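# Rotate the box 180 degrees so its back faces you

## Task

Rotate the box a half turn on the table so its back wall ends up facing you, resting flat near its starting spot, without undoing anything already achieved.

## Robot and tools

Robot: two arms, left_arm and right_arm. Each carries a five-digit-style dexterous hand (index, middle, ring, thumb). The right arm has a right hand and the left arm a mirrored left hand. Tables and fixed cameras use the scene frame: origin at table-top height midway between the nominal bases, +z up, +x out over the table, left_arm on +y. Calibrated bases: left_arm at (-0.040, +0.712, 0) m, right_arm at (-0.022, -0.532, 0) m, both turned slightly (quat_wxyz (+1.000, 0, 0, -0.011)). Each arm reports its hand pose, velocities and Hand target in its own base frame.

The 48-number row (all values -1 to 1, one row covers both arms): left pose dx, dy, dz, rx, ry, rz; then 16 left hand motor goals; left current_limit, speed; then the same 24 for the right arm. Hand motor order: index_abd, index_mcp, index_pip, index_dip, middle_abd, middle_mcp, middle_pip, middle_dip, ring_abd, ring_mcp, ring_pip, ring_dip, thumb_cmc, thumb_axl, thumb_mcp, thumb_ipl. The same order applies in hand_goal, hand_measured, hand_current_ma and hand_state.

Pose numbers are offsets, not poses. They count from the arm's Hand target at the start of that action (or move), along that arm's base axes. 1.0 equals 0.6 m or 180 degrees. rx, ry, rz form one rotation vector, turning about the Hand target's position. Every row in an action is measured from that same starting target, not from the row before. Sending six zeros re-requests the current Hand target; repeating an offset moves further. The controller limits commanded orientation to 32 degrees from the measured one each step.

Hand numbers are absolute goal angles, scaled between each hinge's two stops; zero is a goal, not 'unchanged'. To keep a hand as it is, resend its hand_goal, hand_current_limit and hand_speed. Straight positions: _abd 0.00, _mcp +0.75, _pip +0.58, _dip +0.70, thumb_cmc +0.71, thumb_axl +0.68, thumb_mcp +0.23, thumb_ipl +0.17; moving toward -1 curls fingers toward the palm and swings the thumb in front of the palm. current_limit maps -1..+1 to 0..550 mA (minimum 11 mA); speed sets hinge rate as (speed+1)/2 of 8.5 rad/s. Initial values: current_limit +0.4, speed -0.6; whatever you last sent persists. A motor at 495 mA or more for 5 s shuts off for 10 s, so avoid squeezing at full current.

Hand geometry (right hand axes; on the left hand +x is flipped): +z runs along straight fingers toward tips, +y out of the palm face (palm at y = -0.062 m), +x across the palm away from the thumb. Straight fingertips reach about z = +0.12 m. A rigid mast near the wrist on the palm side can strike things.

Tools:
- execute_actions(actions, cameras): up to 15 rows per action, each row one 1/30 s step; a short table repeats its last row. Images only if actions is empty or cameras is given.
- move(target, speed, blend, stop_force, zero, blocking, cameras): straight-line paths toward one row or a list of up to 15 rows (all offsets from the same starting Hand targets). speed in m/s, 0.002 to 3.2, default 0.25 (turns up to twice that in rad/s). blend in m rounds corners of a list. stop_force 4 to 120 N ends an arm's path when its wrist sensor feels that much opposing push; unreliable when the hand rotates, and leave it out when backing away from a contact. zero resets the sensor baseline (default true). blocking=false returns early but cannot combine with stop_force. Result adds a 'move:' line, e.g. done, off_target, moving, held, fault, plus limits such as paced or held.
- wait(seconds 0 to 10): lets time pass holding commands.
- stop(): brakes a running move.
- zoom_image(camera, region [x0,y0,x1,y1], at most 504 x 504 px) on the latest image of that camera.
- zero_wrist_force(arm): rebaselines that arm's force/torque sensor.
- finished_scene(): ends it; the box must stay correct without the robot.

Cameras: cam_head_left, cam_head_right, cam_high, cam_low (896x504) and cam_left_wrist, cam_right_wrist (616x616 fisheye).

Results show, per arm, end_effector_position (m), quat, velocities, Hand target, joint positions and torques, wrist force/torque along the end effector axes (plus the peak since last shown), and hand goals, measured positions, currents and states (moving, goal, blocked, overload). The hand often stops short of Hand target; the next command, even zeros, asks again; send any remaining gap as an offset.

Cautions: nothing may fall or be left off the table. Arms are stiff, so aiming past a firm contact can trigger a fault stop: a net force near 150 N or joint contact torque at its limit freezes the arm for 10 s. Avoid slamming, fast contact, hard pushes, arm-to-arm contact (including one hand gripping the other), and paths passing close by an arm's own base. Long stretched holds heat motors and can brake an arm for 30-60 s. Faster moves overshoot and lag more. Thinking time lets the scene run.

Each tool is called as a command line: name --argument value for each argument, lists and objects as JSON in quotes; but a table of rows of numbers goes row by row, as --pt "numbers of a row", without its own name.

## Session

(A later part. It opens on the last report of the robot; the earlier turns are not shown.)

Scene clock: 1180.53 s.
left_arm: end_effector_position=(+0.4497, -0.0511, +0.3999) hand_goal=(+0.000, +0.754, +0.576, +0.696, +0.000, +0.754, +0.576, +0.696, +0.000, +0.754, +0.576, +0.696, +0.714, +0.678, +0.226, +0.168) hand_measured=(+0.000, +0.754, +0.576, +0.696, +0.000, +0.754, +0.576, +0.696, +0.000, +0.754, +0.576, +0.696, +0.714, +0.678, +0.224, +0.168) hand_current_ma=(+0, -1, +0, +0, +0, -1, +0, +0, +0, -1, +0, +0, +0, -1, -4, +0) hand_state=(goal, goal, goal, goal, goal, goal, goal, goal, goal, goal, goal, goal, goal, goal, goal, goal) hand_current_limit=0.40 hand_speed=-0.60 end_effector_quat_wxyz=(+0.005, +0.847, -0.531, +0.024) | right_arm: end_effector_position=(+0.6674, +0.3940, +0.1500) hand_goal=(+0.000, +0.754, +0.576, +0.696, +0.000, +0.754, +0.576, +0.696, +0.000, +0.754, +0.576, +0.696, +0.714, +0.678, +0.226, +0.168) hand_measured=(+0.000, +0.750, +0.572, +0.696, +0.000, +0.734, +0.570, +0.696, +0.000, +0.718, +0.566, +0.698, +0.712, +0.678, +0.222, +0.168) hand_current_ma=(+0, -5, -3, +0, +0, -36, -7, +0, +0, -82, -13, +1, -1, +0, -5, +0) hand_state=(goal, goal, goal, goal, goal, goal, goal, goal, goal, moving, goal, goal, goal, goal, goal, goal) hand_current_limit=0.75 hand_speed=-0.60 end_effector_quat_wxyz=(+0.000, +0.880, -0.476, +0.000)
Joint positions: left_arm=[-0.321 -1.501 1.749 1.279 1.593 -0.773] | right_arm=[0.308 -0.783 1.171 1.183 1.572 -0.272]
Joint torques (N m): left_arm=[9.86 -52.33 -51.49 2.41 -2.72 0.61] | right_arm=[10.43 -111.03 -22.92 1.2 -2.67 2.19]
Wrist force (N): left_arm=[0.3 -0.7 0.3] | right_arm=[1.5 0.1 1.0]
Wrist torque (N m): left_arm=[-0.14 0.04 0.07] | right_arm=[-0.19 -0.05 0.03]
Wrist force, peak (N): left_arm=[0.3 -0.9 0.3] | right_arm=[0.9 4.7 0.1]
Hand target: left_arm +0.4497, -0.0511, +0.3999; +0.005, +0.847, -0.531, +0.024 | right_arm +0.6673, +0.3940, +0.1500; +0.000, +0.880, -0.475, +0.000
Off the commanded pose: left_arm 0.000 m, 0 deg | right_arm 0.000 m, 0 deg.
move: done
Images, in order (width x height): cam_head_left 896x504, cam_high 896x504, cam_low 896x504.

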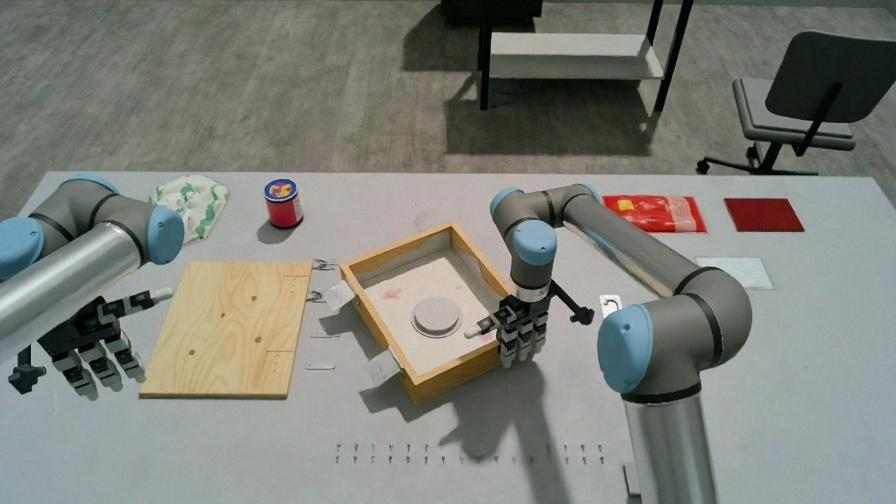

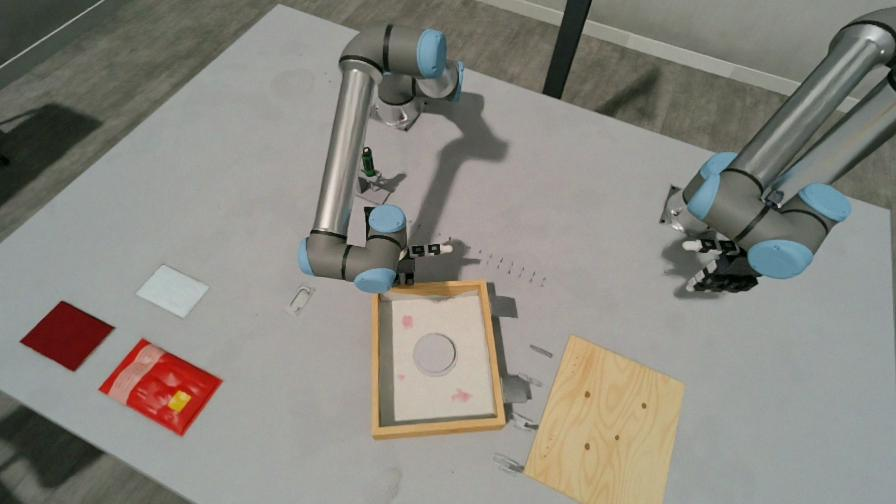

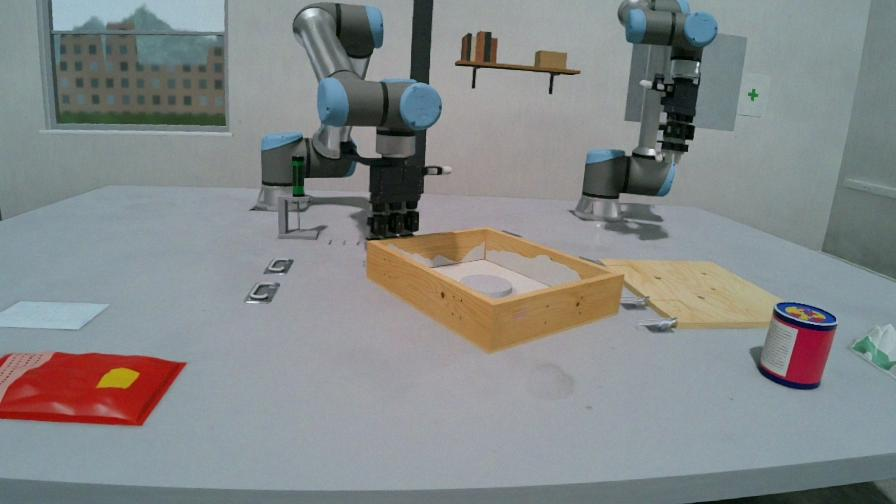

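move --pt "0 0 0 0 0 0 0 0.754 0.576 0.696 0 0.754 0.576 0.696 0 0.754 0.576 0.696 0.714 0.678 0.226 0.168 0.4 -0.6 -0.04 -0.025 0.01 0 0 0 0 0.754 0.576 0.696 0 0.754 0.576 0.696 0 0.754 0.576 0.696 0.714 0.678 0.226 0.168 0.75 -0.6" --pt "0 0 0 0 0 0 0 0.754 0.576 0.696 0 0.754 0.576 0.696 0 0.754 0.576 0.696 0.714 0.678 0.226 0.168 0.4 -0.6 -0.045 -0.025 0.217 0 0 0 0 0.754 0.576 0.696 0 0.754 0.576 0.696 0 0.754 0.576 0.696 0.714 0.678 0.226 0.168 0.75 -0.6" --pt "0 0 0 0 0 0 0 0.754 0.576 0.696 0 0.754 0.576 0.696 0 0.754 0.576 0.696 0.714 0.678 0.226 0.168 0.4 -0.6 -0.0827 0.3467 0.217 0 0 -0.0139 0 0.754 0.576 0.696 0 0.754 0.576 0.696 0 0.754 0.576 0.696 0.714 0.678 0.226 0.168 0.75 -0.6" --pt "0 0 0 0 0 0 0 0.754 0.576 0.696 0 0.754 0.576 0.696 0 0.754 0.576 0.696 0.714 0.678 0.226 0.168 0.4 -0.6 -0.0827 0.3467 0.0133 0 0 -0.0139 0 0.754 0.576 0.696 0 0.754 0.576 0.696 0 0.754 0.576 0.696 0.714 0.678 0.226 0.168 0.75 -0.6" --blend '[0.01, 0.01, 0.01, 0]' --speed '[0.1, 0.2, 0.3, 0.12]' --cameras '["cam_head_left", "cam_right_wrist"]'

zoom_image --camera "cam_head_left" --region '[300, 220, 680, 504]'

Scene clock: 1222.90 s.
left_arm: end_effector_position=(+0.4497, -0.0511, +0.3999) hand_goal=(+0.000, +0.754, +0.576, +0.696, +0.000, +0.754, +0.576, +0.696, +0.000, +0.754, +0.576, +0.696, +0.714, +0.678, +0.226, +0.168) hand_measured=(+0.000, +0.754, +0.576, +0.696, +0.000, +0.754, +0.576, +0.696, +0.000, +0.754, +0.576, +0.696, +0.714, +0.678, +0.224, +0.168) hand_current_ma=(+0, -1, +0, +0, +0, -1, +0, +0, +0, -1, +0, +0, +0, -1, -4, +0) hand_state=(goal, goal, goal, goal, goal, goal, goal, goal, goal, goal, goal, goal, goal, goal, goal, goal) hand_current_limit=0.40 hand_speed=-0.60 end_effector_quat_wxyz=(+0.005, +0.847, -0.531, +0.024) | right_arm: end_effector_position=(+0.6177, +0.6020, +0.1579) hand_goal=(+0.000, +0.754, +0.576, +0.696, +0.000, +0.754, +0.576, +0.696, +0.000, +0.754, +0.576, +0.696, +0.714, +0.678, +0.226, +0.168) hand_measured=(+0.000, +0.752, +0.574, +0.696, +0.000, +0.752, +0.572, +0.696, +0.000, +0.750, +0.572, +0.698, +0.712, +0.678, +0.222, +0.168) hand_current_ma=(+0, -2, -2, +0, +0, -3, -3, +0, +0, -3, -3, +1, -1, +0, -5, +0) hand_state=(goal, goal, goal, goal, goal, goal, goal, goal, goal, goal, goal, goal, goal, goal, goal, goal) hand_current_limit=0.75 hand_speed=-0.60 end_effector_quat_wxyz=(+0.000, +0.869, -0.495, +0.000)
Joint positions: left_arm=[-0.321 -1.501 1.749 1.279 1.593 -0.773] | right_arm=[0.542 -0.641 0.894 1.319 1.572 0.006]
Joint torques (N m): left_arm=[8.55 -52.14 -51.71 2.26 -2.59 0.66] | right_arm=[10.69 -118.9 -43.8 6.68 2.13 1.67]
Wrist force (N): left_arm=[0.4 -0.7 0.5] | right_arm=[1.5 -0.8 0.3]
Wrist torque (N m): left_arm=[-0.15 0.04 0.08] | right_arm=[0.05 -0.06 0.14]
Wrist force, peak (N): left_arm=[0.5 -1.1 0.4] | right_arm=[3.8 0.1 -1.7]
Hand target: left_arm +0.4497, -0.0511, +0.3999; +0.005, +0.847, -0.531, +0.024 | right_arm +0.6177, +0.6020, +0.1580; +0.000, +0.869, -0.495, +0.000
Off the commanded pose: left_arm 0.000 m, 0 deg | right_arm 0.000 m, 0 deg.
move: done
camera_calibration:
cam_right_wrist: T_world_to_cam=[[-0.929288, 0.367307, -0.0388369, 0.39326], [0.233576, 0.665867, 0.708564, -0.696227], [0.286121, 0.649389, -0.704577, -0.330313], [0, 0, 0, 1]] pos_world=[0.622584, 0.533649, 0.275864]
Images, in order (width x height): cam_head_left 896x504, cam_right_wrist 616x616.

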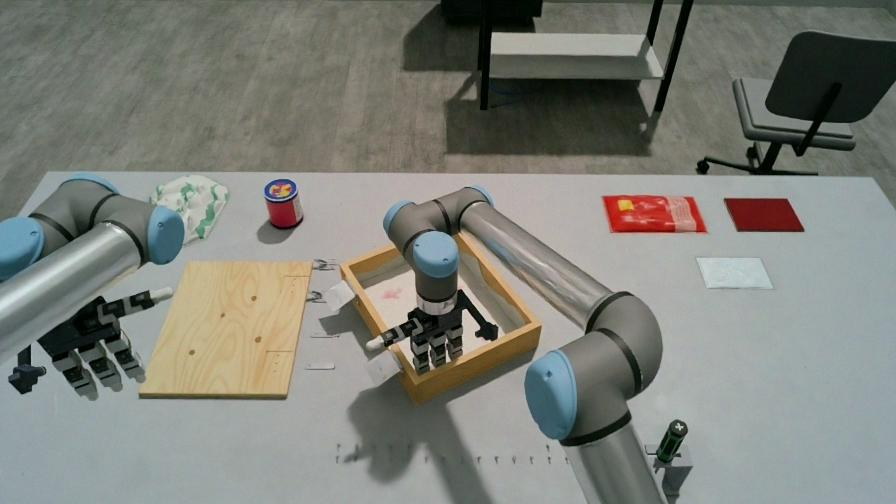

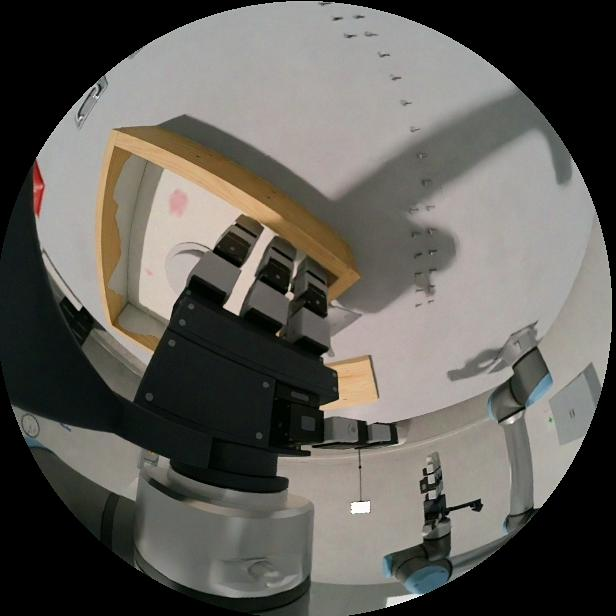

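Scaled by 1.326 from the camera's 896x504 image, which has a finer 1280x720 frame.

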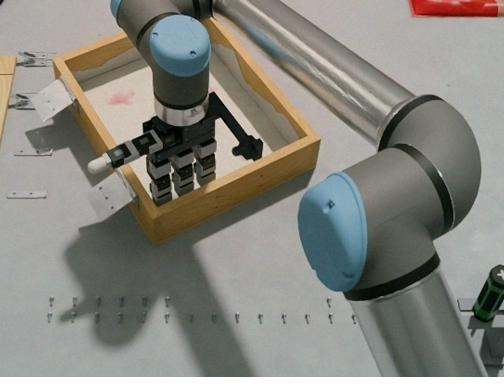

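move --pt "0 0 0 0 0 0 0 0.754 0.576 0.696 0 0.754 0.576 0.696 0 0.754 0.576 0.696 0.714 0.678 0.226 0.168 0.4 -0.6 -0.0245 -0.0147 0 0 0 0 0 0.754 0.576 0.696 0 0.754 0.576 0.696 0 0.754 0.576 0.696 0.714 0.678 0.226 0.168 0.75 -0.6" --pt "0 0 0 0 0 0 0 0.754 0.576 0.696 0 0.754 0.576 0.696 0 0.754 0.576 0.696 0.714 0.678 0.226 0.168 0.4 -0.6 -0.0633 -0.1577 0 0 0 0.0694 0 0.754 0.576 0.696 0 0.754 0.576 0.696 0 0.754 0.576 0.696 0.714 0.678 0.226 0.168 0.75 -0.6" --pt "0 0 0 0 0 0 0 0.754 0.576 0.696 0 0.754 0.576 0.696 0 0.754 0.576 0.696 0.714 0.678 0.226 0.168 0.4 -0.6 -0.07 -0.3113 0 0 0 0.1417 0 0.754 0.576 0.696 0 0.754 0.576 0.696 0 0.754 0.576 0.696 0.714 0.678 0.226 0.168 0.75 -0.6" --pt "0 0 0 0 0 0 0 0.754 0.576 0.696 0 0.754 0.576 0.696 0 0.754 0.576 0.696 0.714 0.678 0.226 0.168 0.4 -0.6 -0.0417 -0.4628 0 0 0 0.2139 0 0.754 0.576 0.696 0 0.754 0.576 0.696 0 0.754 0.576 0.696 0.714 0.678 0.226 0.168 0.75 -0.6" --blend '[0.01, 0.02, 0.02, 0]' --speed 0.08 --cameras '["cam_head_left", "cam_high", "cam_low"]'

zoom_image --camera "cam_head_left" --region '[300, 220, 680, 504]'

Scene clock: 1240.77 s.
left_arm: end_effector_position=(+0.4497, -0.0511, +0.3999) hand_goal=(+0.000, +0.754, +0.576, +0.696, +0.000, +0.754, +0.576, +0.696, +0.000, +0.754, +0.576, +0.696, +0.714, +0.678, +0.226, +0.168) hand_measured=(+0.000, +0.754, +0.576, +0.696, +0.000, +0.754, +0.576, +0.696, +0.000, +0.754, +0.576, +0.696, +0.714, +0.678, +0.224, +0.168) hand_current_ma=(+0, -1, +0, +0, +0, -1, +0, +0, +0, -1, +0, +0, +0, -1, -4, +0) hand_state=(goal, goal, goal, goal, goal, goal, goal, goal, goal, goal, goal, goal, goal, goal, goal, goal) hand_current_limit=0.40 hand_speed=-0.60 end_effector_quat_wxyz=(+0.005, +0.847, -0.531, +0.024) | right_arm: end_effector_position=(+0.5927, +0.3243, +0.1580) hand_goal=(+0.000, +0.754, +0.576, +0.696, +0.000, +0.754, +0.576, +0.696, +0.000, +0.754, +0.576, +0.696, +0.714, +0.678, +0.226, +0.168) hand_measured=(-0.004, +0.798, +0.596, +0.696, +0.000, +0.778, +0.590, +0.696, +0.002, +0.760, +0.582, +0.696, +0.712, +0.678, +0.222, +0.168) hand_current_ma=(-3, +115, +34, +0, +0, +51, +23, +0, +1, +8, +7, +0, -1, +0, -5, +0) hand_state=(goal, blocked, goal, goal, goal, blocked, goal, goal, goal, goal, goal, goal, goal, goal, goal, goal) hand_current_limit=0.75 hand_speed=-0.60 end_effector_quat_wxyz=(+0.000, +0.984, -0.180, +0.000)
Joint positions: left_arm=[-0.321 -1.501 1.749 1.279 1.593 -0.773] | right_arm=[0.319 -0.954 1.457 1.067 1.571 -0.889]
Joint torques (N m): left_arm=[9.22 -52.31 -51.15 2.61 -2.47 0.54] | right_arm=[5.75 -72.85 -40.26 7.1 -2.67 -0.05]
Wrist force (N): left_arm=[0.4 -0.4 0.4] | right_arm=[0.5 -3.2 0.9]
Wrist torque (N m): left_arm=[-0.10 0.04 0.07] | right_arm=[0.23 0.01 -0.08]
Wrist force, peak (N): left_arm=[0.8 -0.8 0.5] | right_arm=[0.2 -8.8 -0.8]
Hand target: left_arm +0.4497, -0.0511, +0.3999; +0.005, +0.847, -0.531, +0.024 | right_arm +0.5927, +0.3244, +0.1580; +0.000, +0.984, -0.180, +0.000
Off the commanded pose: left_arm 0.000 m, 0 deg | right_arm 0.000 m, 0 deg.
move: done; blend cut to 0.0086 m at target 1
Images, in order (width x height): cam_head_left 896x504, cam_high 896x504, cam_low 896x504.

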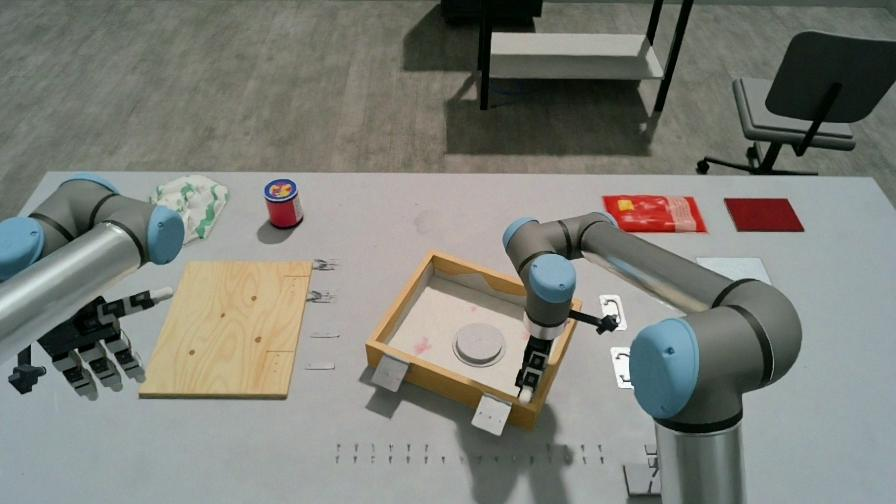

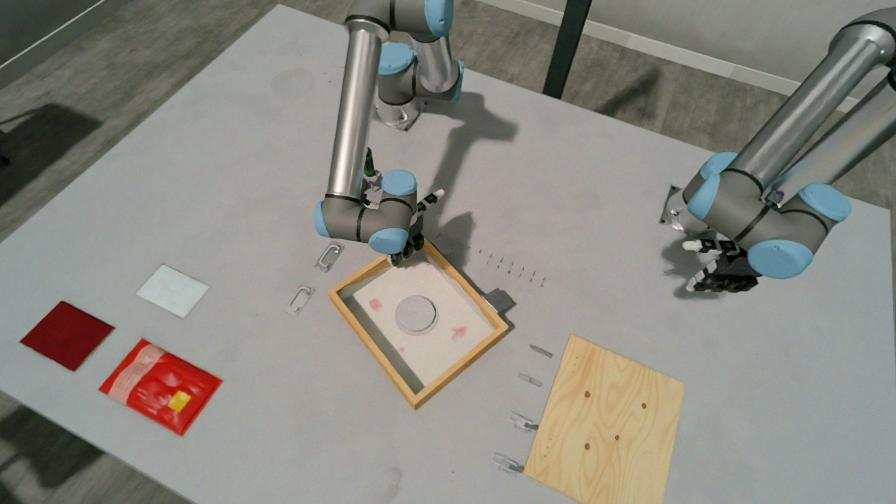

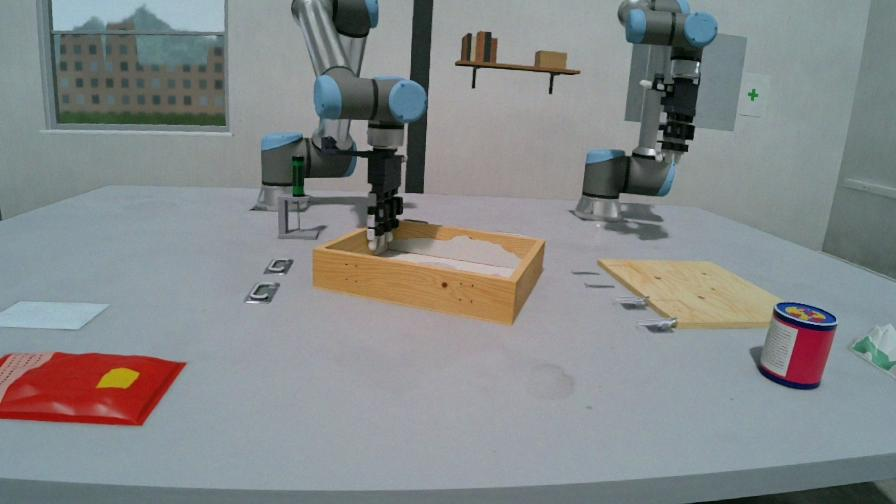

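Scaled by 1.326 from the camera's 896x504 image, which has a finer 1280x720 frame.

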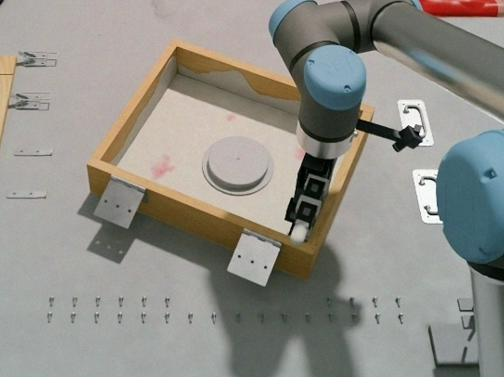

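move --pt "0 0 0 0 0 0 0 0.754 0.576 0.696 0 0.754 0.576 0.696 0 0.754 0.576 0.696 0.714 0.678 0.226 0.168 0.4 -0.6 0.0125 0.031 0.01 0 0 0 0 0.754 0.576 0.696 0 0.754 0.576 0.696 0 0.754 0.576 0.696 0.714 0.678 0.226 0.168 0.75 -0.6" --pt "0 0 0 0 0 0 0 0.754 0.576 0.696 0 0.754 0.576 0.696 0 0.754 0.576 0.696 0.714 0.678 0.226 0.168 0.4 -0.6 0.0125 0.031 0.203 0 0 0 0 0.754 0.576 0.696 0 0.754 0.576 0.696 0 0.754 0.576 0.696 0.714 0.678 0.226 0.168 0.75 -0.6" --pt "0 0 0 0 0 0 0 0.754 0.576 0.696 0 0.754 0.576 0.696 0 0.754 0.576 0.696 0.714 0.678 0.226 0.168 0.4 -0.6 0.2477 -0.2317 0.203 0 0 -0.0167 0 0.754 0.576 0.696 0 0.754 0.576 0.696 0 0.754 0.576 0.696 0.714 0.678 0.226 0.168 0.75 -0.6" --pt "0 0 0 0 0 0 0 0.754 0.576 0.696 0 0.754 0.576 0.696 0 0.754 0.576 0.696 0.714 0.678 0.226 0.168 0.4 -0.6 0.2477 -0.2317 -0.0133 0 0 -0.0167 0 0.754 0.576 0.696 0 0.754 0.576 0.696 0 0.754 0.576 0.696 0.714 0.678 0.226 0.168 0.75 -0.6" --blend '[0.01, 0.01, 0.01, 0]' --speed '[0.1, 0.2, 0.3, 0.12]' --cameras '["cam_head_left", "cam_low"]'

move --pt "0 0 0 0 0 0 0 0.754 0.576 0.696 0 0.754 0.576 0.696 0 0.754 0.576 0.696 0.714 0.678 0.226 0.168 0.4 -0.6 0.0202 0.0458 0 0 0 0 0 0.754 0.576 0.696 0 0.754 0.576 0.696 0 0.754 0.576 0.696 0.714 0.678 0.226 0.168 0.75 -0.6" --pt "0 0 0 0 0 0 0 0.754 0.576 0.696 0 0.754 0.576 0.696 0 0.754 0.576 0.696 0.714 0.678 0.226 0.168 0.4 -0.6 0.1567 0.1012 0 0 0 0.0722 0 0.754 0.576 0.696 0 0.754 0.576 0.696 0 0.754 0.576 0.696 0.714 0.678 0.226 0.168 0.75 -0.6" --pt "0 0 0 0 0 0 0 0.754 0.576 0.696 0 0.754 0.576 0.696 0 0.754 0.576 0.696 0.714 0.678 0.226 0.168 0.4 -0.6 0.298 0.2053 0 0 0 0.1583 0 0.754 0.576 0.696 0 0.754 0.576 0.696 0 0.754 0.576 0.696 0.714 0.678 0.226 0.168 0.75 -0.6" --blend '[0.01, 0.02, 0]' --speed 0.08 --cameras '["cam_head_left", "cam_high", "cam_low"]'

zoom_image --camera "cam_head_left" --region '[300, 220, 680, 504]'

Scene clock: 1286.27 s.
left_arm: end_effector_position=(+0.4497, -0.0511, +0.3999) hand_goal=(+0.000, +0.754, +0.576, +0.696, +0.000, +0.754, +0.576, +0.696, +0.000, +0.754, +0.576, +0.696, +0.714, +0.678, +0.226, +0.168) hand_measured=(+0.000, +0.754, +0.576, +0.696, +0.000, +0.754, +0.576, +0.696, +0.000, +0.754, +0.576, +0.696, +0.714, +0.678, +0.224, +0.168) hand_current_ma=(+0, -1, +0, +0, +0, -1, +0, +0, +0, -1, +0, +0, +0, -1, -4, +0) hand_state=(goal, goal, goal, goal, goal, goal, goal, goal, goal, goal, goal, goal, goal, goal, goal, goal) hand_current_limit=0.40 hand_speed=-0.60 end_effector_quat_wxyz=(+0.005, +0.847, -0.531, +0.024) | right_arm: end_effector_position=(+0.7413, +0.1853, +0.1499) hand_goal=(+0.000, +0.754, +0.576, +0.696, +0.000, +0.754, +0.576, +0.696, +0.000, +0.754, +0.576, +0.696, +0.714, +0.678, +0.226, +0.168) hand_measured=(-0.002, +0.754, +0.578, +0.696, +0.000, +0.754, +0.578, +0.696, +0.002, +0.754, +0.578, +0.696, +0.712, +0.678, +0.222, +0.168) hand_current_ma=(-2, +0, +2, +0, +0, +0, +2, +0, +1, +0, +2, +0, -1, +0, -5, +0) hand_state=(goal, goal, goal, goal, goal, goal, goal, goal, goal, goal, goal, goal, goal, goal, goal, goal) hand_current_limit=0.75 hand_speed=-0.60 end_effector_quat_wxyz=(+0.000, +0.979, -0.206, +0.000)
Joint positions: left_arm=[-0.321 -1.501 1.749 1.279 1.593 -0.773] | right_arm=[0.099 -0.825 1.247 1.148 1.571 -1.057]
Joint torques (N m): left_arm=[9.17 -51.91 -51.29 2.35 -2.37 0.25] | right_arm=[-7.17 -105.45 -41.24 6.77 -3.53 -0.98]
Wrist force (N): left_arm=[0.5 -0.8 0.2] | right_arm=[0.7 -1.0 0.2]
Wrist torque (N m): left_arm=[-0.15 0.01 0.09] | right_arm=[0.06 0.02 -0.10]
Wrist force, peak (N): left_arm=[0.2 -1.1 0.6] | right_arm=[1.1 -4.0 0.6]
Hand target: left_arm +0.4497, -0.0511, +0.3999; +0.005, +0.847, -0.531, +0.024 | right_arm +0.7413, +0.1853, +0.1500; +0.000, +0.979, -0.206, +0.000
Off the commanded pose: left_arm 0.000 m, 0 deg | right_arm 0.000 m, 0 deg.
move: done
Images, in order (width x height): cam_head_left 896x504, cam_low 896x504.

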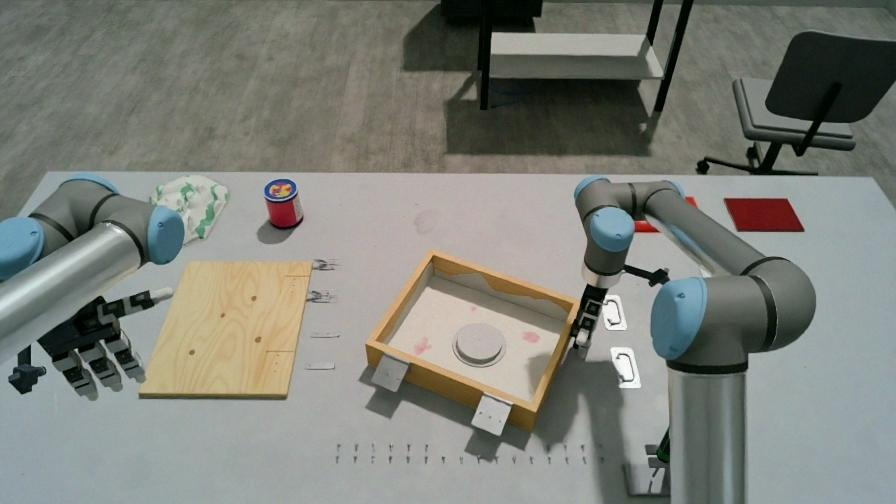

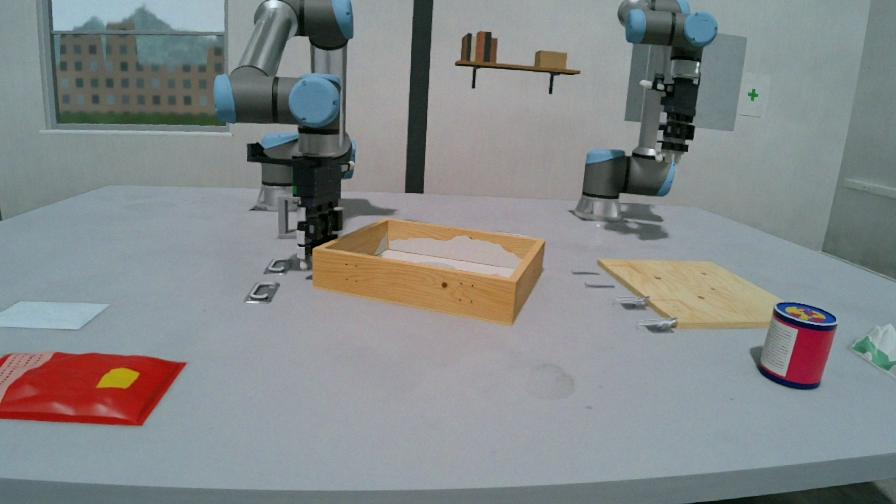

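Scene clock: 1290.20 s.
left_arm: end_effector_position=(+0.4497, -0.0511, +0.3999) hand_goal=(+0.000, +0.754, +0.576, +0.696, +0.000, +0.754, +0.576, +0.696, +0.000, +0.754, +0.576, +0.696, +0.714, +0.678, +0.226, +0.168) hand_measured=(+0.000, +0.754, +0.576, +0.696, +0.000, +0.754, +0.576, +0.696, +0.000, +0.754, +0.576, +0.696, +0.714, +0.678, +0.224, +0.168) hand_current_ma=(+0, -1, +0, +0, +0, -1, +0, +0, +0, -1, +0, +0, +0, -1, -4, +0) hand_state=(goal, goal, goal, goal, goal, goal, goal, goal, goal, goal, goal, goal, goal, goal, goal, goal) hand_current_limit=0.40 hand_speed=-0.60 end_effector_quat_wxyz=(+0.005, +0.847, -0.531, +0.024) | right_arm: end_effector_position=(+0.9201, +0.3086, +0.1500) hand_goal=(+0.000, +0.754, +0.576, +0.696, +0.000, +0.754, +0.576, +0.696, +0.000, +0.754, +0.576, +0.696, +0.714, +0.678, +0.226, +0.168) hand_measured=(-0.002, +0.750, +0.572, +0.696, +0.000, +0.734, +0.570, +0.696, +0.002, +0.710, +0.564, +0.696, +0.712, +0.678, +0.222, +0.168) hand_current_ma=(-2, -5, -3, +0, +0, -37, -8, +0, +0, -113, -18, +0, -1, +0, -5, +0) hand_state=(goal, goal, goal, goal, goal, goal, goal, goal, goal, blocked, goal, goal, goal, goal, goal, goal) hand_current_limit=0.75 hand_speed=-0.60 end_effector_quat_wxyz=(+0.000, +0.999, +0.041, +0.000)
Joint positions: left_arm=[-0.321 -1.501 1.749 1.279 1.593 -0.773] | right_arm=[0.227 -0.452 0.542 1.48 1.571 -1.426]
Joint torques (N m): left_arm=[9.3 -50.41 -51.08 2.42 -2.34 0.4] | right_arm=[-7.38 -124.52 -30.59 1.53 -2.56 1.05]
Wrist force (N): left_arm=[0.4 -0.9 0.0] | right_arm=[0.8 1.1 0.4]
Wrist torque (N m): left_arm=[-0.12 0.02 0.09] | right_arm=[-0.09 0.04 0.01]
Wrist force, peak (N): left_arm=[0.4 -1.1 0.0] | right_arm=[1.6 6.7 -0.8]
Hand target: left_arm +0.4497, -0.0511, +0.3999; +0.005, +0.847, -0.531, +0.024 | right_arm +0.9201, +0.3085, +0.1500; +0.000, +0.999, +0.041, +0.000
Off the commanded pose: left_arm 0.000 m, 0 deg | right_arm 0.000 m, 0 deg.
move: done
Images, in order (width x height): cam_head_left 896x504, cam_high 896x504, cam_low 896x504.

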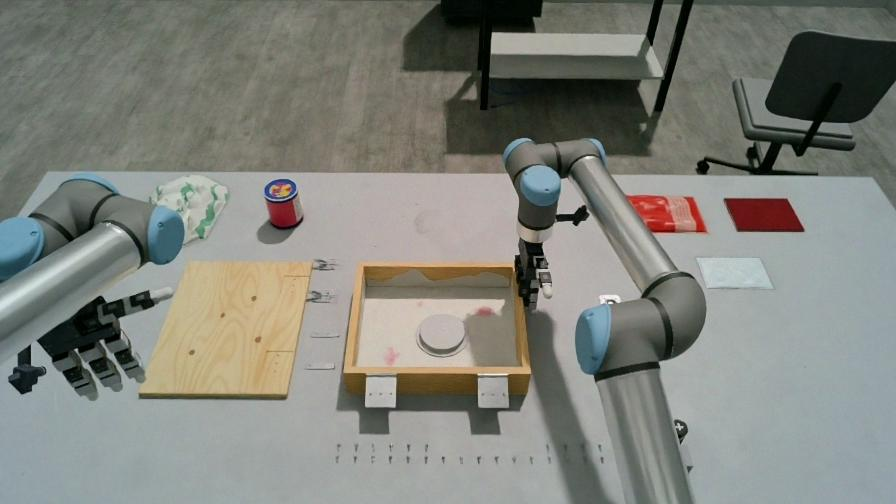

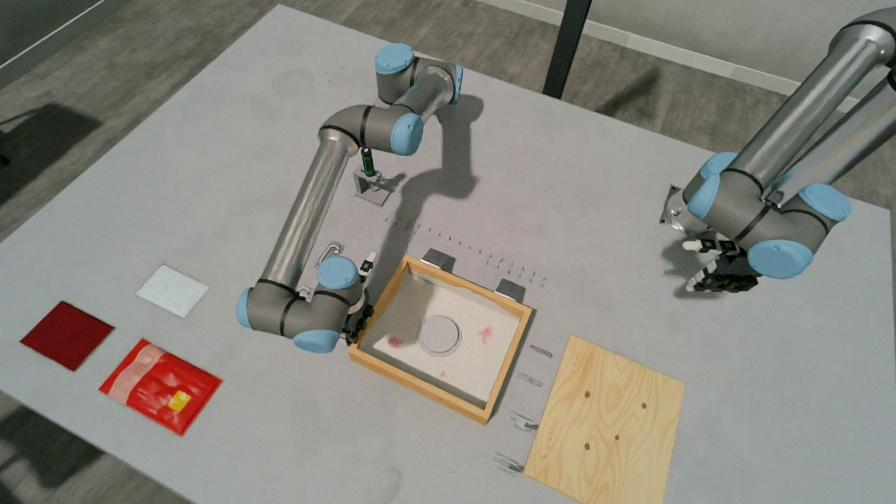

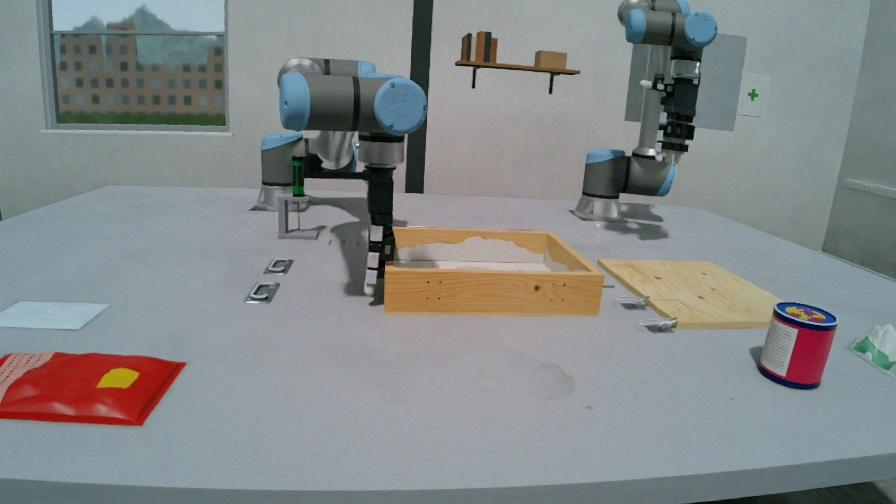

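Scaled by 1.326 from the camera's 896x504 image, which has a finer 1280x720 frame.

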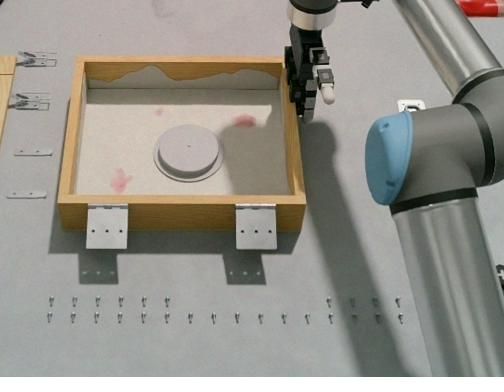

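move --pt "0 0 0 0 0 0 0 0.754 0.576 0.696 0 0.754 0.576 0.696 0 0.754 0.576 0.696 0.714 0.678 0.226 0.168 0.4 -0.6 0 -0.05 0.01 0 0 0 0 0.754 0.576 0.696 0 0.754 0.576 0.696 0 0.754 0.576 0.696 0.714 0.678 0.226 0.168 0.75 -0.6" --pt "0 0 0 0 0 0 0 0.754 0.576 0.696 0 0.754 0.576 0.696 0 0.754 0.576 0.696 0.714 0.678 0.226 0.168 0.4 -0.6 0 -0.05 0.217 0 0 0 0 0.754 0.576 0.696 0 0.754 0.576 0.696 0 0.754 0.576 0.696 0.714 0.678 0.226 0.168 0.75 -0.6" --pt "0 0 0 0 0 0 0 0.754 0.576 0.696 0 0.754 0.576 0.696 0 0.754 0.576 0.696 0.714 0.678 0.226 0.168 0.4 -0.6 -0.2432 0.1412 0.217 0 0 -0.0194 0 0.754 0.576 0.696 0 0.754 0.576 0.696 0 0.754 0.576 0.696 0.714 0.678 0.226 0.168 0.75 -0.6" --pt "0 0 0 0 0 0 0 0.754 0.576 0.696 0 0.754 0.576 0.696 0 0.754 0.576 0.696 0.714 0.678 0.226 0.168 0.4 -0.6 -0.2432 0.1412 0.0133 0 0 -0.0194 0 0.754 0.576 0.696 0 0.754 0.576 0.696 0 0.754 0.576 0.696 0.714 0.678 0.226 0.168 0.75 -0.6" --pt "0 0 0 0 0 0 0 0.754 0.576 0.696 0 0.754 0.576 0.696 0 0.754 0.576 0.696 0.714 0.678 0.226 0.168 0.4 -0.6 -0.2407 0.0312 0.0133 0 0 -0.0117 0 0.754 0.576 0.696 0 0.754 0.576 0.696 0 0.754 0.576 0.696 0.714 0.678 0.226 0.168 0.75 -0.6" --blend '[0.01, 0.01, 0.01, 0.003, 0]' --speed '[0.1, 0.2, 0.3, 0.12, 0.07]' --cameras '["cam_head_left", "cam_low"]'

zoom_image --camera "cam_head_left" --region '[300, 220, 680, 504]'

Scene clock: 1354.67 s.
left_arm: end_effector_position=(+0.4497, -0.0511, +0.3999) hand_goal=(+0.000, +0.754, +0.576, +0.696, +0.000, +0.754, +0.576, +0.696, +0.000, +0.754, +0.576, +0.696, +0.714, +0.678, +0.226, +0.168) hand_measured=(+0.000, +0.754, +0.576, +0.696, +0.000, +0.754, +0.576, +0.696, +0.000, +0.754, +0.576, +0.696, +0.714, +0.678, +0.224, +0.168) hand_current_ma=(+0, -1, +0, +0, +0, -1, +0, +0, +0, -1, +0, +0, +0, -1, -4, +0) hand_state=(goal, goal, goal, goal, goal, goal, goal, goal, goal, goal, goal, goal, goal, goal, goal, goal) hand_current_limit=0.40 hand_speed=-0.60 end_effector_quat_wxyz=(+0.005, +0.847, -0.531, +0.024) | right_arm: end_effector_position=(+0.7757, +0.3272, +0.1580) hand_goal=(+0.000, +0.754, +0.576, +0.696, +0.000, +0.754, +0.576, +0.696, +0.000, +0.754, +0.576, +0.696, +0.714, +0.678, +0.226, +0.168) hand_measured=(-0.002, +0.788, +0.592, +0.696, +0.000, +0.784, +0.592, +0.696, +0.000, +0.782, +0.588, +0.696, +0.712, +0.678, +0.222, +0.168) hand_current_ma=(-1, +76, +26, +0, +0, +67, +26, +0, +0, +62, +18, +0, -1, +0, -5, +0) hand_state=(goal, moving, goal, goal, goal, moving, goal, goal, goal, moving, goal, goal, goal, goal, goal, goal) hand_current_limit=0.75 hand_speed=-0.60 end_effector_quat_wxyz=(+0.000, +1.000, +0.023, +0.000)
Joint positions: left_arm=[-0.321 -1.501 1.749 1.279 1.593 -0.773] | right_arm=[0.284 -0.729 1.057 1.242 1.571 -1.332]
Joint torques (N m): left_arm=[10.11 -51.21 -50.59 2.45 -2.15 0.25] | right_arm=[9.31 -91.63 -43.38 7.02 -2.2 2.06]
Wrist force (N): left_arm=[0.2 -0.4 0.3] | right_arm=[0.9 -4.2 0.9]
Wrist torque (N m): left_arm=[-0.09 0.05 0.06] | right_arm=[0.17 -0.07 -0.06]
Wrist force, peak (N): left_arm=[0.5 -1.1 0.4] | right_arm=[2.5 -10.8 -1.5]
Hand target: left_arm +0.4497, -0.0511, +0.3999; +0.005, +0.847, -0.531, +0.024 | right_arm +0.7757, +0.3272, +0.1580; +0.000, +1.000, +0.023, +0.000
Off the commanded pose: left_arm 0.000 m, 0 deg | right_arm 0.000 m, 0 deg.
move: done
Images, in order (width x height): cam_head_left 896x504, cam_low 896x504.

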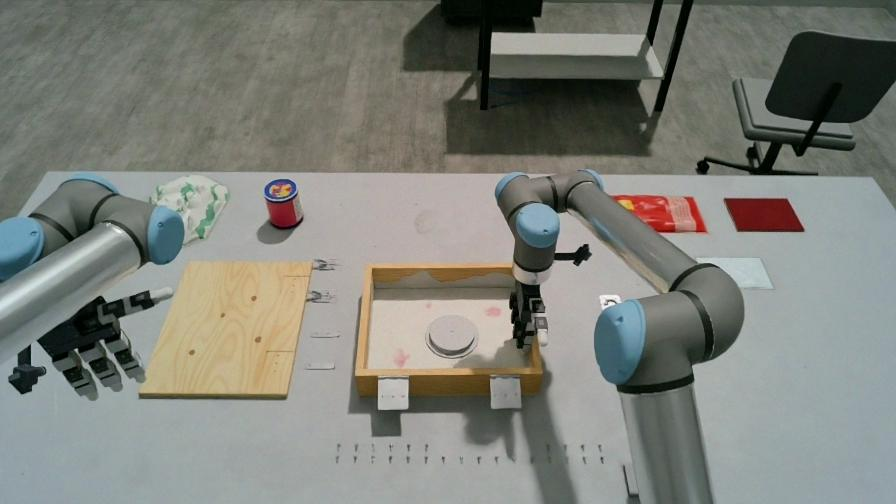

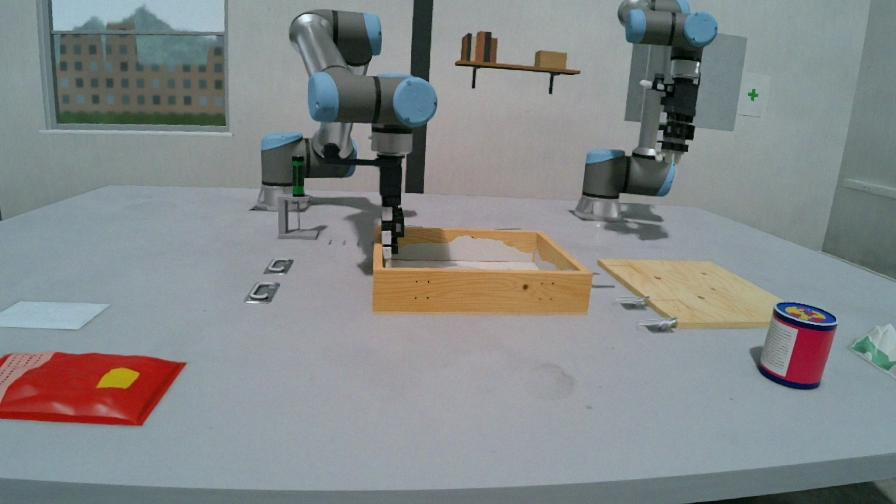

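Scaled by 1.326 from the camera's 896x504 image, which has a finer 1280x720 frame.

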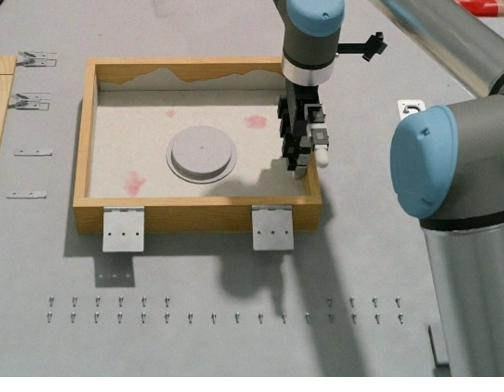

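move --pt "0 0 0 0 0 0 0 0.754 0.576 0.696 0 0.754 0.576 0.696 0 0.754 0.576 0.696 0.714 0.678 0.226 0.168 0.4 -0.6 0 -0.0217 0 0 0 0 0 0.754 0.576 0.696 0 0.754 0.576 0.696 0 0.754 0.576 0.696 0.714 0.678 0.226 0.168 0.75 -0.6" --pt "0 0 0 0 0 0 0 0.754 0.576 0.696 0 0.754 0.576 0.696 0 0.754 0.576 0.696 0.714 0.678 0.226 0.168 0.4 -0.6 0 0.02 0.01 0 0 0 0 0.754 0.576 0.696 0 0.754 0.576 0.696 0 0.754 0.576 0.696 0.714 0.678 0.226 0.168 0.75 -0.6" --pt "0 0 0 0 0 0 0 0.754 0.576 0.696 0 0.754 0.576 0.696 0 0.754 0.576 0.696 0.714 0.678 0.226 0.168 0.4 -0.6 0 0.02 0.203 0 0 0 0 0.754 0.576 0.696 0 0.754 0.576 0.696 0 0.754 0.576 0.696 0.714 0.678 0.226 0.168 0.75 -0.6" --pt "0 0 0 0 0 0 0 0.754 0.576 0.696 0 0.754 0.576 0.696 0 0.754 0.576 0.696 0.714 0.678 0.226 0.168 0.4 -0.6 -0.2637 0.4623 0.203 0 0 -0.5 0 0.754 0.576 0.696 0 0.754 0.576 0.696 0 0.754 0.576 0.696 0.714 0.678 0.226 0.168 0.75 -0.6" --pt "0 0 0 0 0 0 0 0.754 0.576 0.696 0 0.754 0.576 0.696 0 0.754 0.576 0.696 0.714 0.678 0.226 0.168 0.4 -0.6 -0.2637 0.4623 0 0 0 -0.5 0 0.754 0.576 0.696 0 0.754 0.576 0.696 0 0.754 0.576 0.696 0.714 0.678 0.226 0.168 0.75 -0.6" --pt "0 0 0 0 0 0 0 0.754 0.576 0.696 0 0.754 0.576 0.696 0 0.754 0.576 0.696 0.714 0.678 0.226 0.168 0.4 -0.6 -0.3637 0.4602 0 0 0 -0.5 0 0.754 0.576 0.696 0 0.754 0.576 0.696 0 0.754 0.576 0.696 0.714 0.678 0.226 0.168 0.75 -0.6" --blend '[0.002, 0.005, 0.01, 0.01, 0.003, 0]' --speed '[0.07, 0.1, 0.2, 0.45, 0.12, 0.07]' --cameras '["cam_head_left", "cam_low"]'

zoom_image --camera "cam_head_left" --region '[300, 220, 680, 504]'

Scene clock: 1392.03 s.
left_arm: end_effector_position=(+0.4497, -0.0511, +0.3999) hand_goal=(+0.000, +0.754, +0.576, +0.696, +0.000, +0.754, +0.576, +0.696, +0.000, +0.754, +0.576, +0.696, +0.714, +0.678, +0.226, +0.168) hand_measured=(+0.000, +0.754, +0.576, +0.696, +0.000, +0.754, +0.576, +0.696, +0.000, +0.754, +0.576, +0.696, +0.714, +0.678, +0.224, +0.168) hand_current_ma=(+0, -1, +0, +0, +0, -1, +0, +0, +0, -1, +0, +0, +0, -1, -4, +0) hand_state=(goal, goal, goal, goal, goal, goal, goal, goal, goal, goal, goal, goal, goal, goal, goal, goal) hand_current_limit=0.40 hand_speed=-0.60 end_effector_quat_wxyz=(+0.005, +0.847, -0.531, +0.024) | right_arm: end_effector_position=(+0.5574, +0.6034, +0.1580) hand_goal=(+0.000, +0.754, +0.576, +0.696, +0.000, +0.754, +0.576, +0.696, +0.000, +0.754, +0.576, +0.696, +0.714, +0.678, +0.226, +0.168) hand_measured=(-0.002, +0.786, +0.592, +0.696, -0.002, +0.786, +0.592, +0.696, +0.000, +0.786, +0.590, +0.696, +0.712, +0.678, +0.222, +0.168) hand_current_ma=(-1, +74, +24, -1, +0, +70, +28, +0, +0, +72, +23, +0, -1, +0, -5, +0) hand_state=(goal, blocked, goal, goal, goal, blocked, goal, goal, goal, blocked, goal, goal, goal, goal, goal, goal) hand_current_limit=0.75 hand_speed=-0.60 end_effector_quat_wxyz=(+0.000, +0.723, -0.691, +0.000)
Joint positions: left_arm=[-0.321 -1.501 1.749 1.279 1.593 -0.773] | right_arm=[0.536 -0.774 1.141 1.205 1.571 0.491]
Joint torques (N m): left_arm=[9.23 -50.54 -50.28 2.26 -1.98 0.13] | right_arm=[-7.1 -88.71 -42.07 7.53 -4.16 -2.03]
Wrist force (N): left_arm=[0.3 -0.6 0.3] | right_arm=[1.3 -4.2 0.9]
Wrist torque (N m): left_arm=[-0.13 0.04 0.07] | right_arm=[0.20 0.01 -0.10]
Wrist force, peak (N): left_arm=[0.8 -0.8 0.5] | right_arm=[2.1 -11.7 -0.5]
Hand target: left_arm +0.4497, -0.0511, +0.3999; +0.005, +0.847, -0.531, +0.024 | right_arm +0.5575, +0.6034, +0.1580; +0.000, +0.723, -0.691, +0.000
Off the commanded pose: left_arm 0.000 m, 0 deg | right_arm 0.000 m, 0 deg.
move: done
Images, in order (width x height): cam_head_left 896x504, cam_low 896x504.

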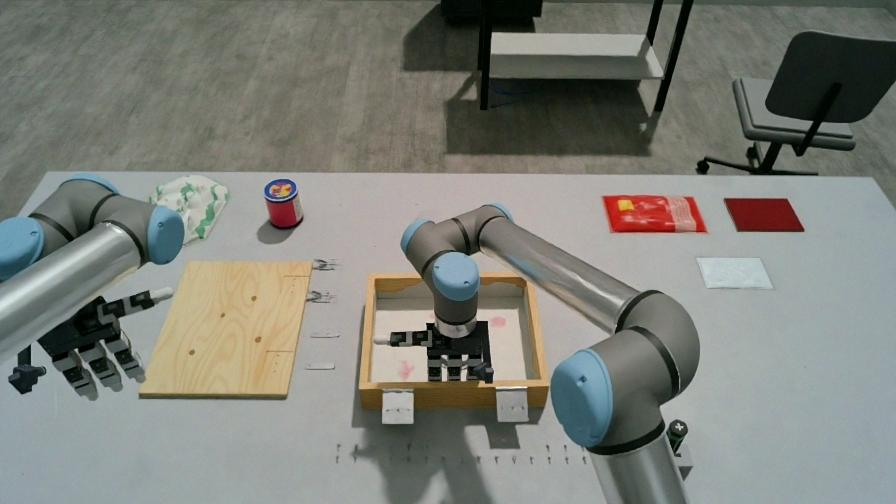

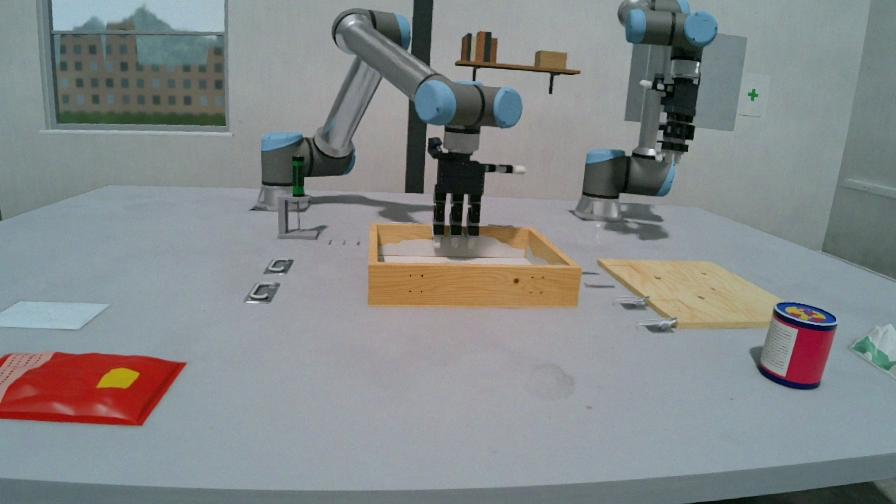

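Scaled by 1.326 from the camera's 896x504 image, which has a finer 1280x720 frame.

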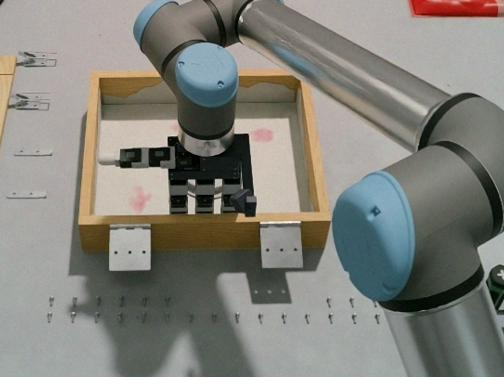

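move --pt "0 0 0 0 0 0 0 0.754 0.576 0.696 0 0.754 0.576 0.696 0 0.754 0.576 0.696 0.714 0.678 0.226 0.168 0.4 -0.6 0.04 0 0.005 0 0 0 0 0.754 0.576 0.696 0 0.754 0.576 0.696 0 0.754 0.576 0.696 0.714 0.678 0.226 0.168 0.75 -0.6" --pt "0 0 0 0 0 0 0 0.754 0.576 0.696 0 0.754 0.576 0.696 0 0.754 0.576 0.696 0.714 0.678 0.226 0.168 0.4 -0.6 0.04 0 0.28 0 0 0 0 0.754 0.576 0.696 0 0.754 0.576 0.696 0 0.754 0.576 0.696 0.714 0.678 0.226 0.168 0.75 -0.6" --pt "0 0 0 0 0 0 0 0.754 0.576 0.696 0 0.754 0.576 0.696 0 0.754 0.576 0.696 0.714 0.678 0.226 0.168 0.4 -0.6 -0.05 -0.4 0.3 0 0 0 0 0.754 0.576 0.696 0 0.754 0.576 0.696 0 0.754 0.576 0.696 0.714 0.678 0.226 0.168 0.75 -0.6" --blend '[0.005, 0.02, 0]' --speed '[0.08, 0.2, 0.3]' --cameras '["cam_head_left", "cam_high", "cam_low"]'

zoom_image --camera "cam_head_left" --region '[300, 220, 680, 504]'

Scene clock: 1408.70 s.
left_arm: end_effector_position=(+0.4497, -0.0511, +0.3999) hand_goal=(+0.000, +0.754, +0.576, +0.696, +0.000, +0.754, +0.576, +0.696, +0.000, +0.754, +0.576, +0.696, +0.714, +0.678, +0.226, +0.168) hand_measured=(+0.000, +0.754, +0.576, +0.696, +0.000, +0.754, +0.576, +0.696, +0.000, +0.754, +0.576, +0.696, +0.714, +0.678, +0.224, +0.168) hand_current_ma=(+0, -1, +0, +0, +0, -1, +0, +0, +0, -1, +0, +0, +0, -1, -4, +0) hand_state=(goal, goal, goal, goal, goal, goal, goal, goal, goal, goal, goal, goal, goal, goal, goal, goal) hand_current_limit=0.40 hand_speed=-0.60 end_effector_quat_wxyz=(+0.005, +0.847, -0.531, +0.024) | right_arm: end_effector_position=(+0.5275, +0.3635, +0.3380) hand_goal=(+0.000, +0.754, +0.576, +0.696, +0.000, +0.754, +0.576, +0.696, +0.000, +0.754, +0.576, +0.696, +0.714, +0.678, +0.226, +0.168) hand_measured=(-0.002, +0.754, +0.578, +0.696, +0.000, +0.754, +0.578, +0.696, +0.000, +0.754, +0.578, +0.696, +0.712, +0.678, +0.222, +0.168) hand_current_ma=(-1, +0, +2, -1, +0, +0, +2, +0, +0, +0, +2, +0, -1, +0, -5, +0) hand_state=(goal, goal, goal, goal, goal, goal, goal, goal, goal, goal, goal, goal, goal, goal, goal, goal) hand_current_limit=0.75 hand_speed=-0.60 end_effector_quat_wxyz=(+0.000, +0.723, -0.691, +0.000)
Joint positions: left_arm=[-0.321 -1.501 1.749 1.279 1.593 -0.773] | right_arm=[0.262 -1.148 1.422 1.297 1.571 0.217]
Joint torques (N m): left_arm=[9.31 -47.98 -50.7 2.46 -1.92 0.09] | right_arm=[-9.25 -80.43 -31.15 6.59 -1.59 -0.37]
Wrist force (N): left_arm=[0.3 -0.6 -0.1] | right_arm=[0.7 -1.0 0.5]
Wrist torque (N m): left_arm=[-0.08 0.04 0.07] | right_arm=[0.02 0.02 -0.11]
Wrist force, peak (N): left_arm=[0.6 -1.0 0.3] | right_arm=[0.5 -5.4 -0.3]
Hand target: left_arm +0.4497, -0.0511, +0.3999; +0.005, +0.847, -0.531, +0.024 | right_arm +0.5275, +0.3634, +0.3380; +0.000, +0.723, -0.691, +0.000
Off the commanded pose: left_arm 0.000 m, 0 deg | right_arm 0.000 m, 0 deg.
move: done
Images, in order (width x height): cam_head_left 896x504, cam_high 896x504, cam_low 896x504.

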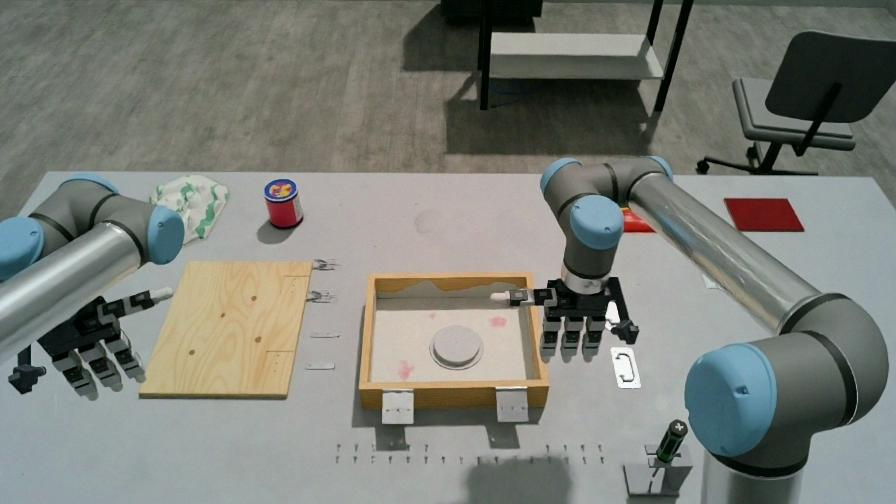

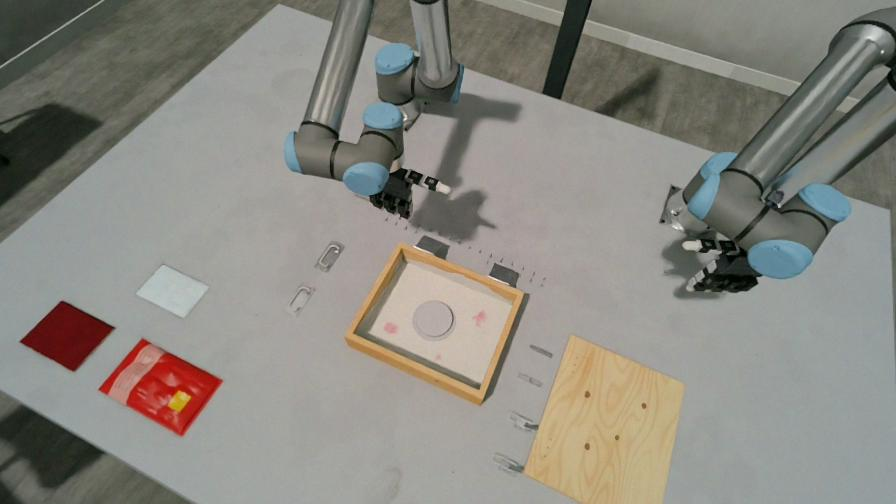

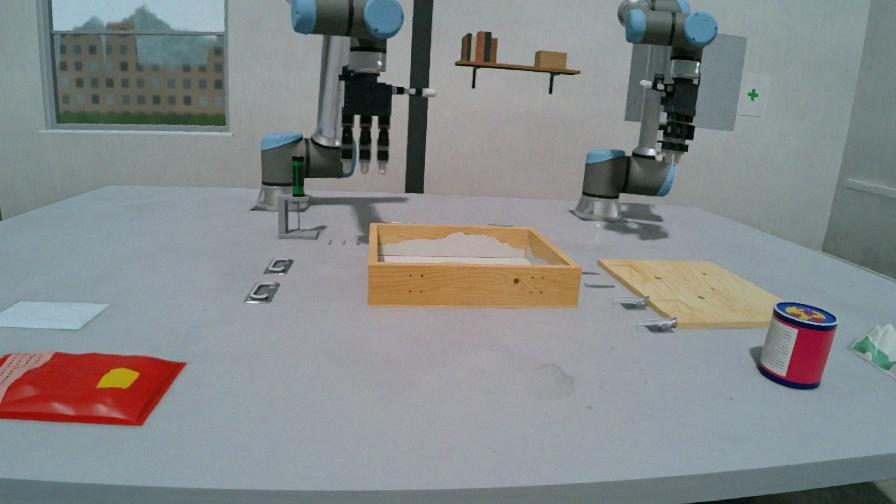

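Scaled by 1.326 from the camera's 896x504 image, which has a finer 1280x720 frame.

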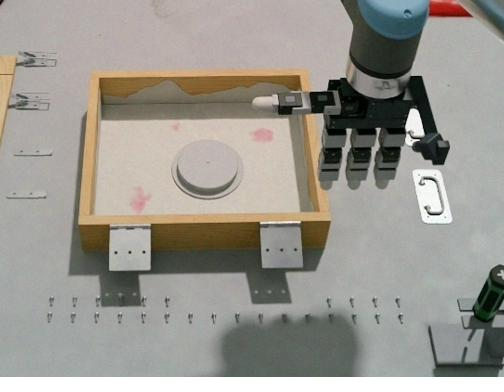

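finished_scene

The scene is finished: the task was done.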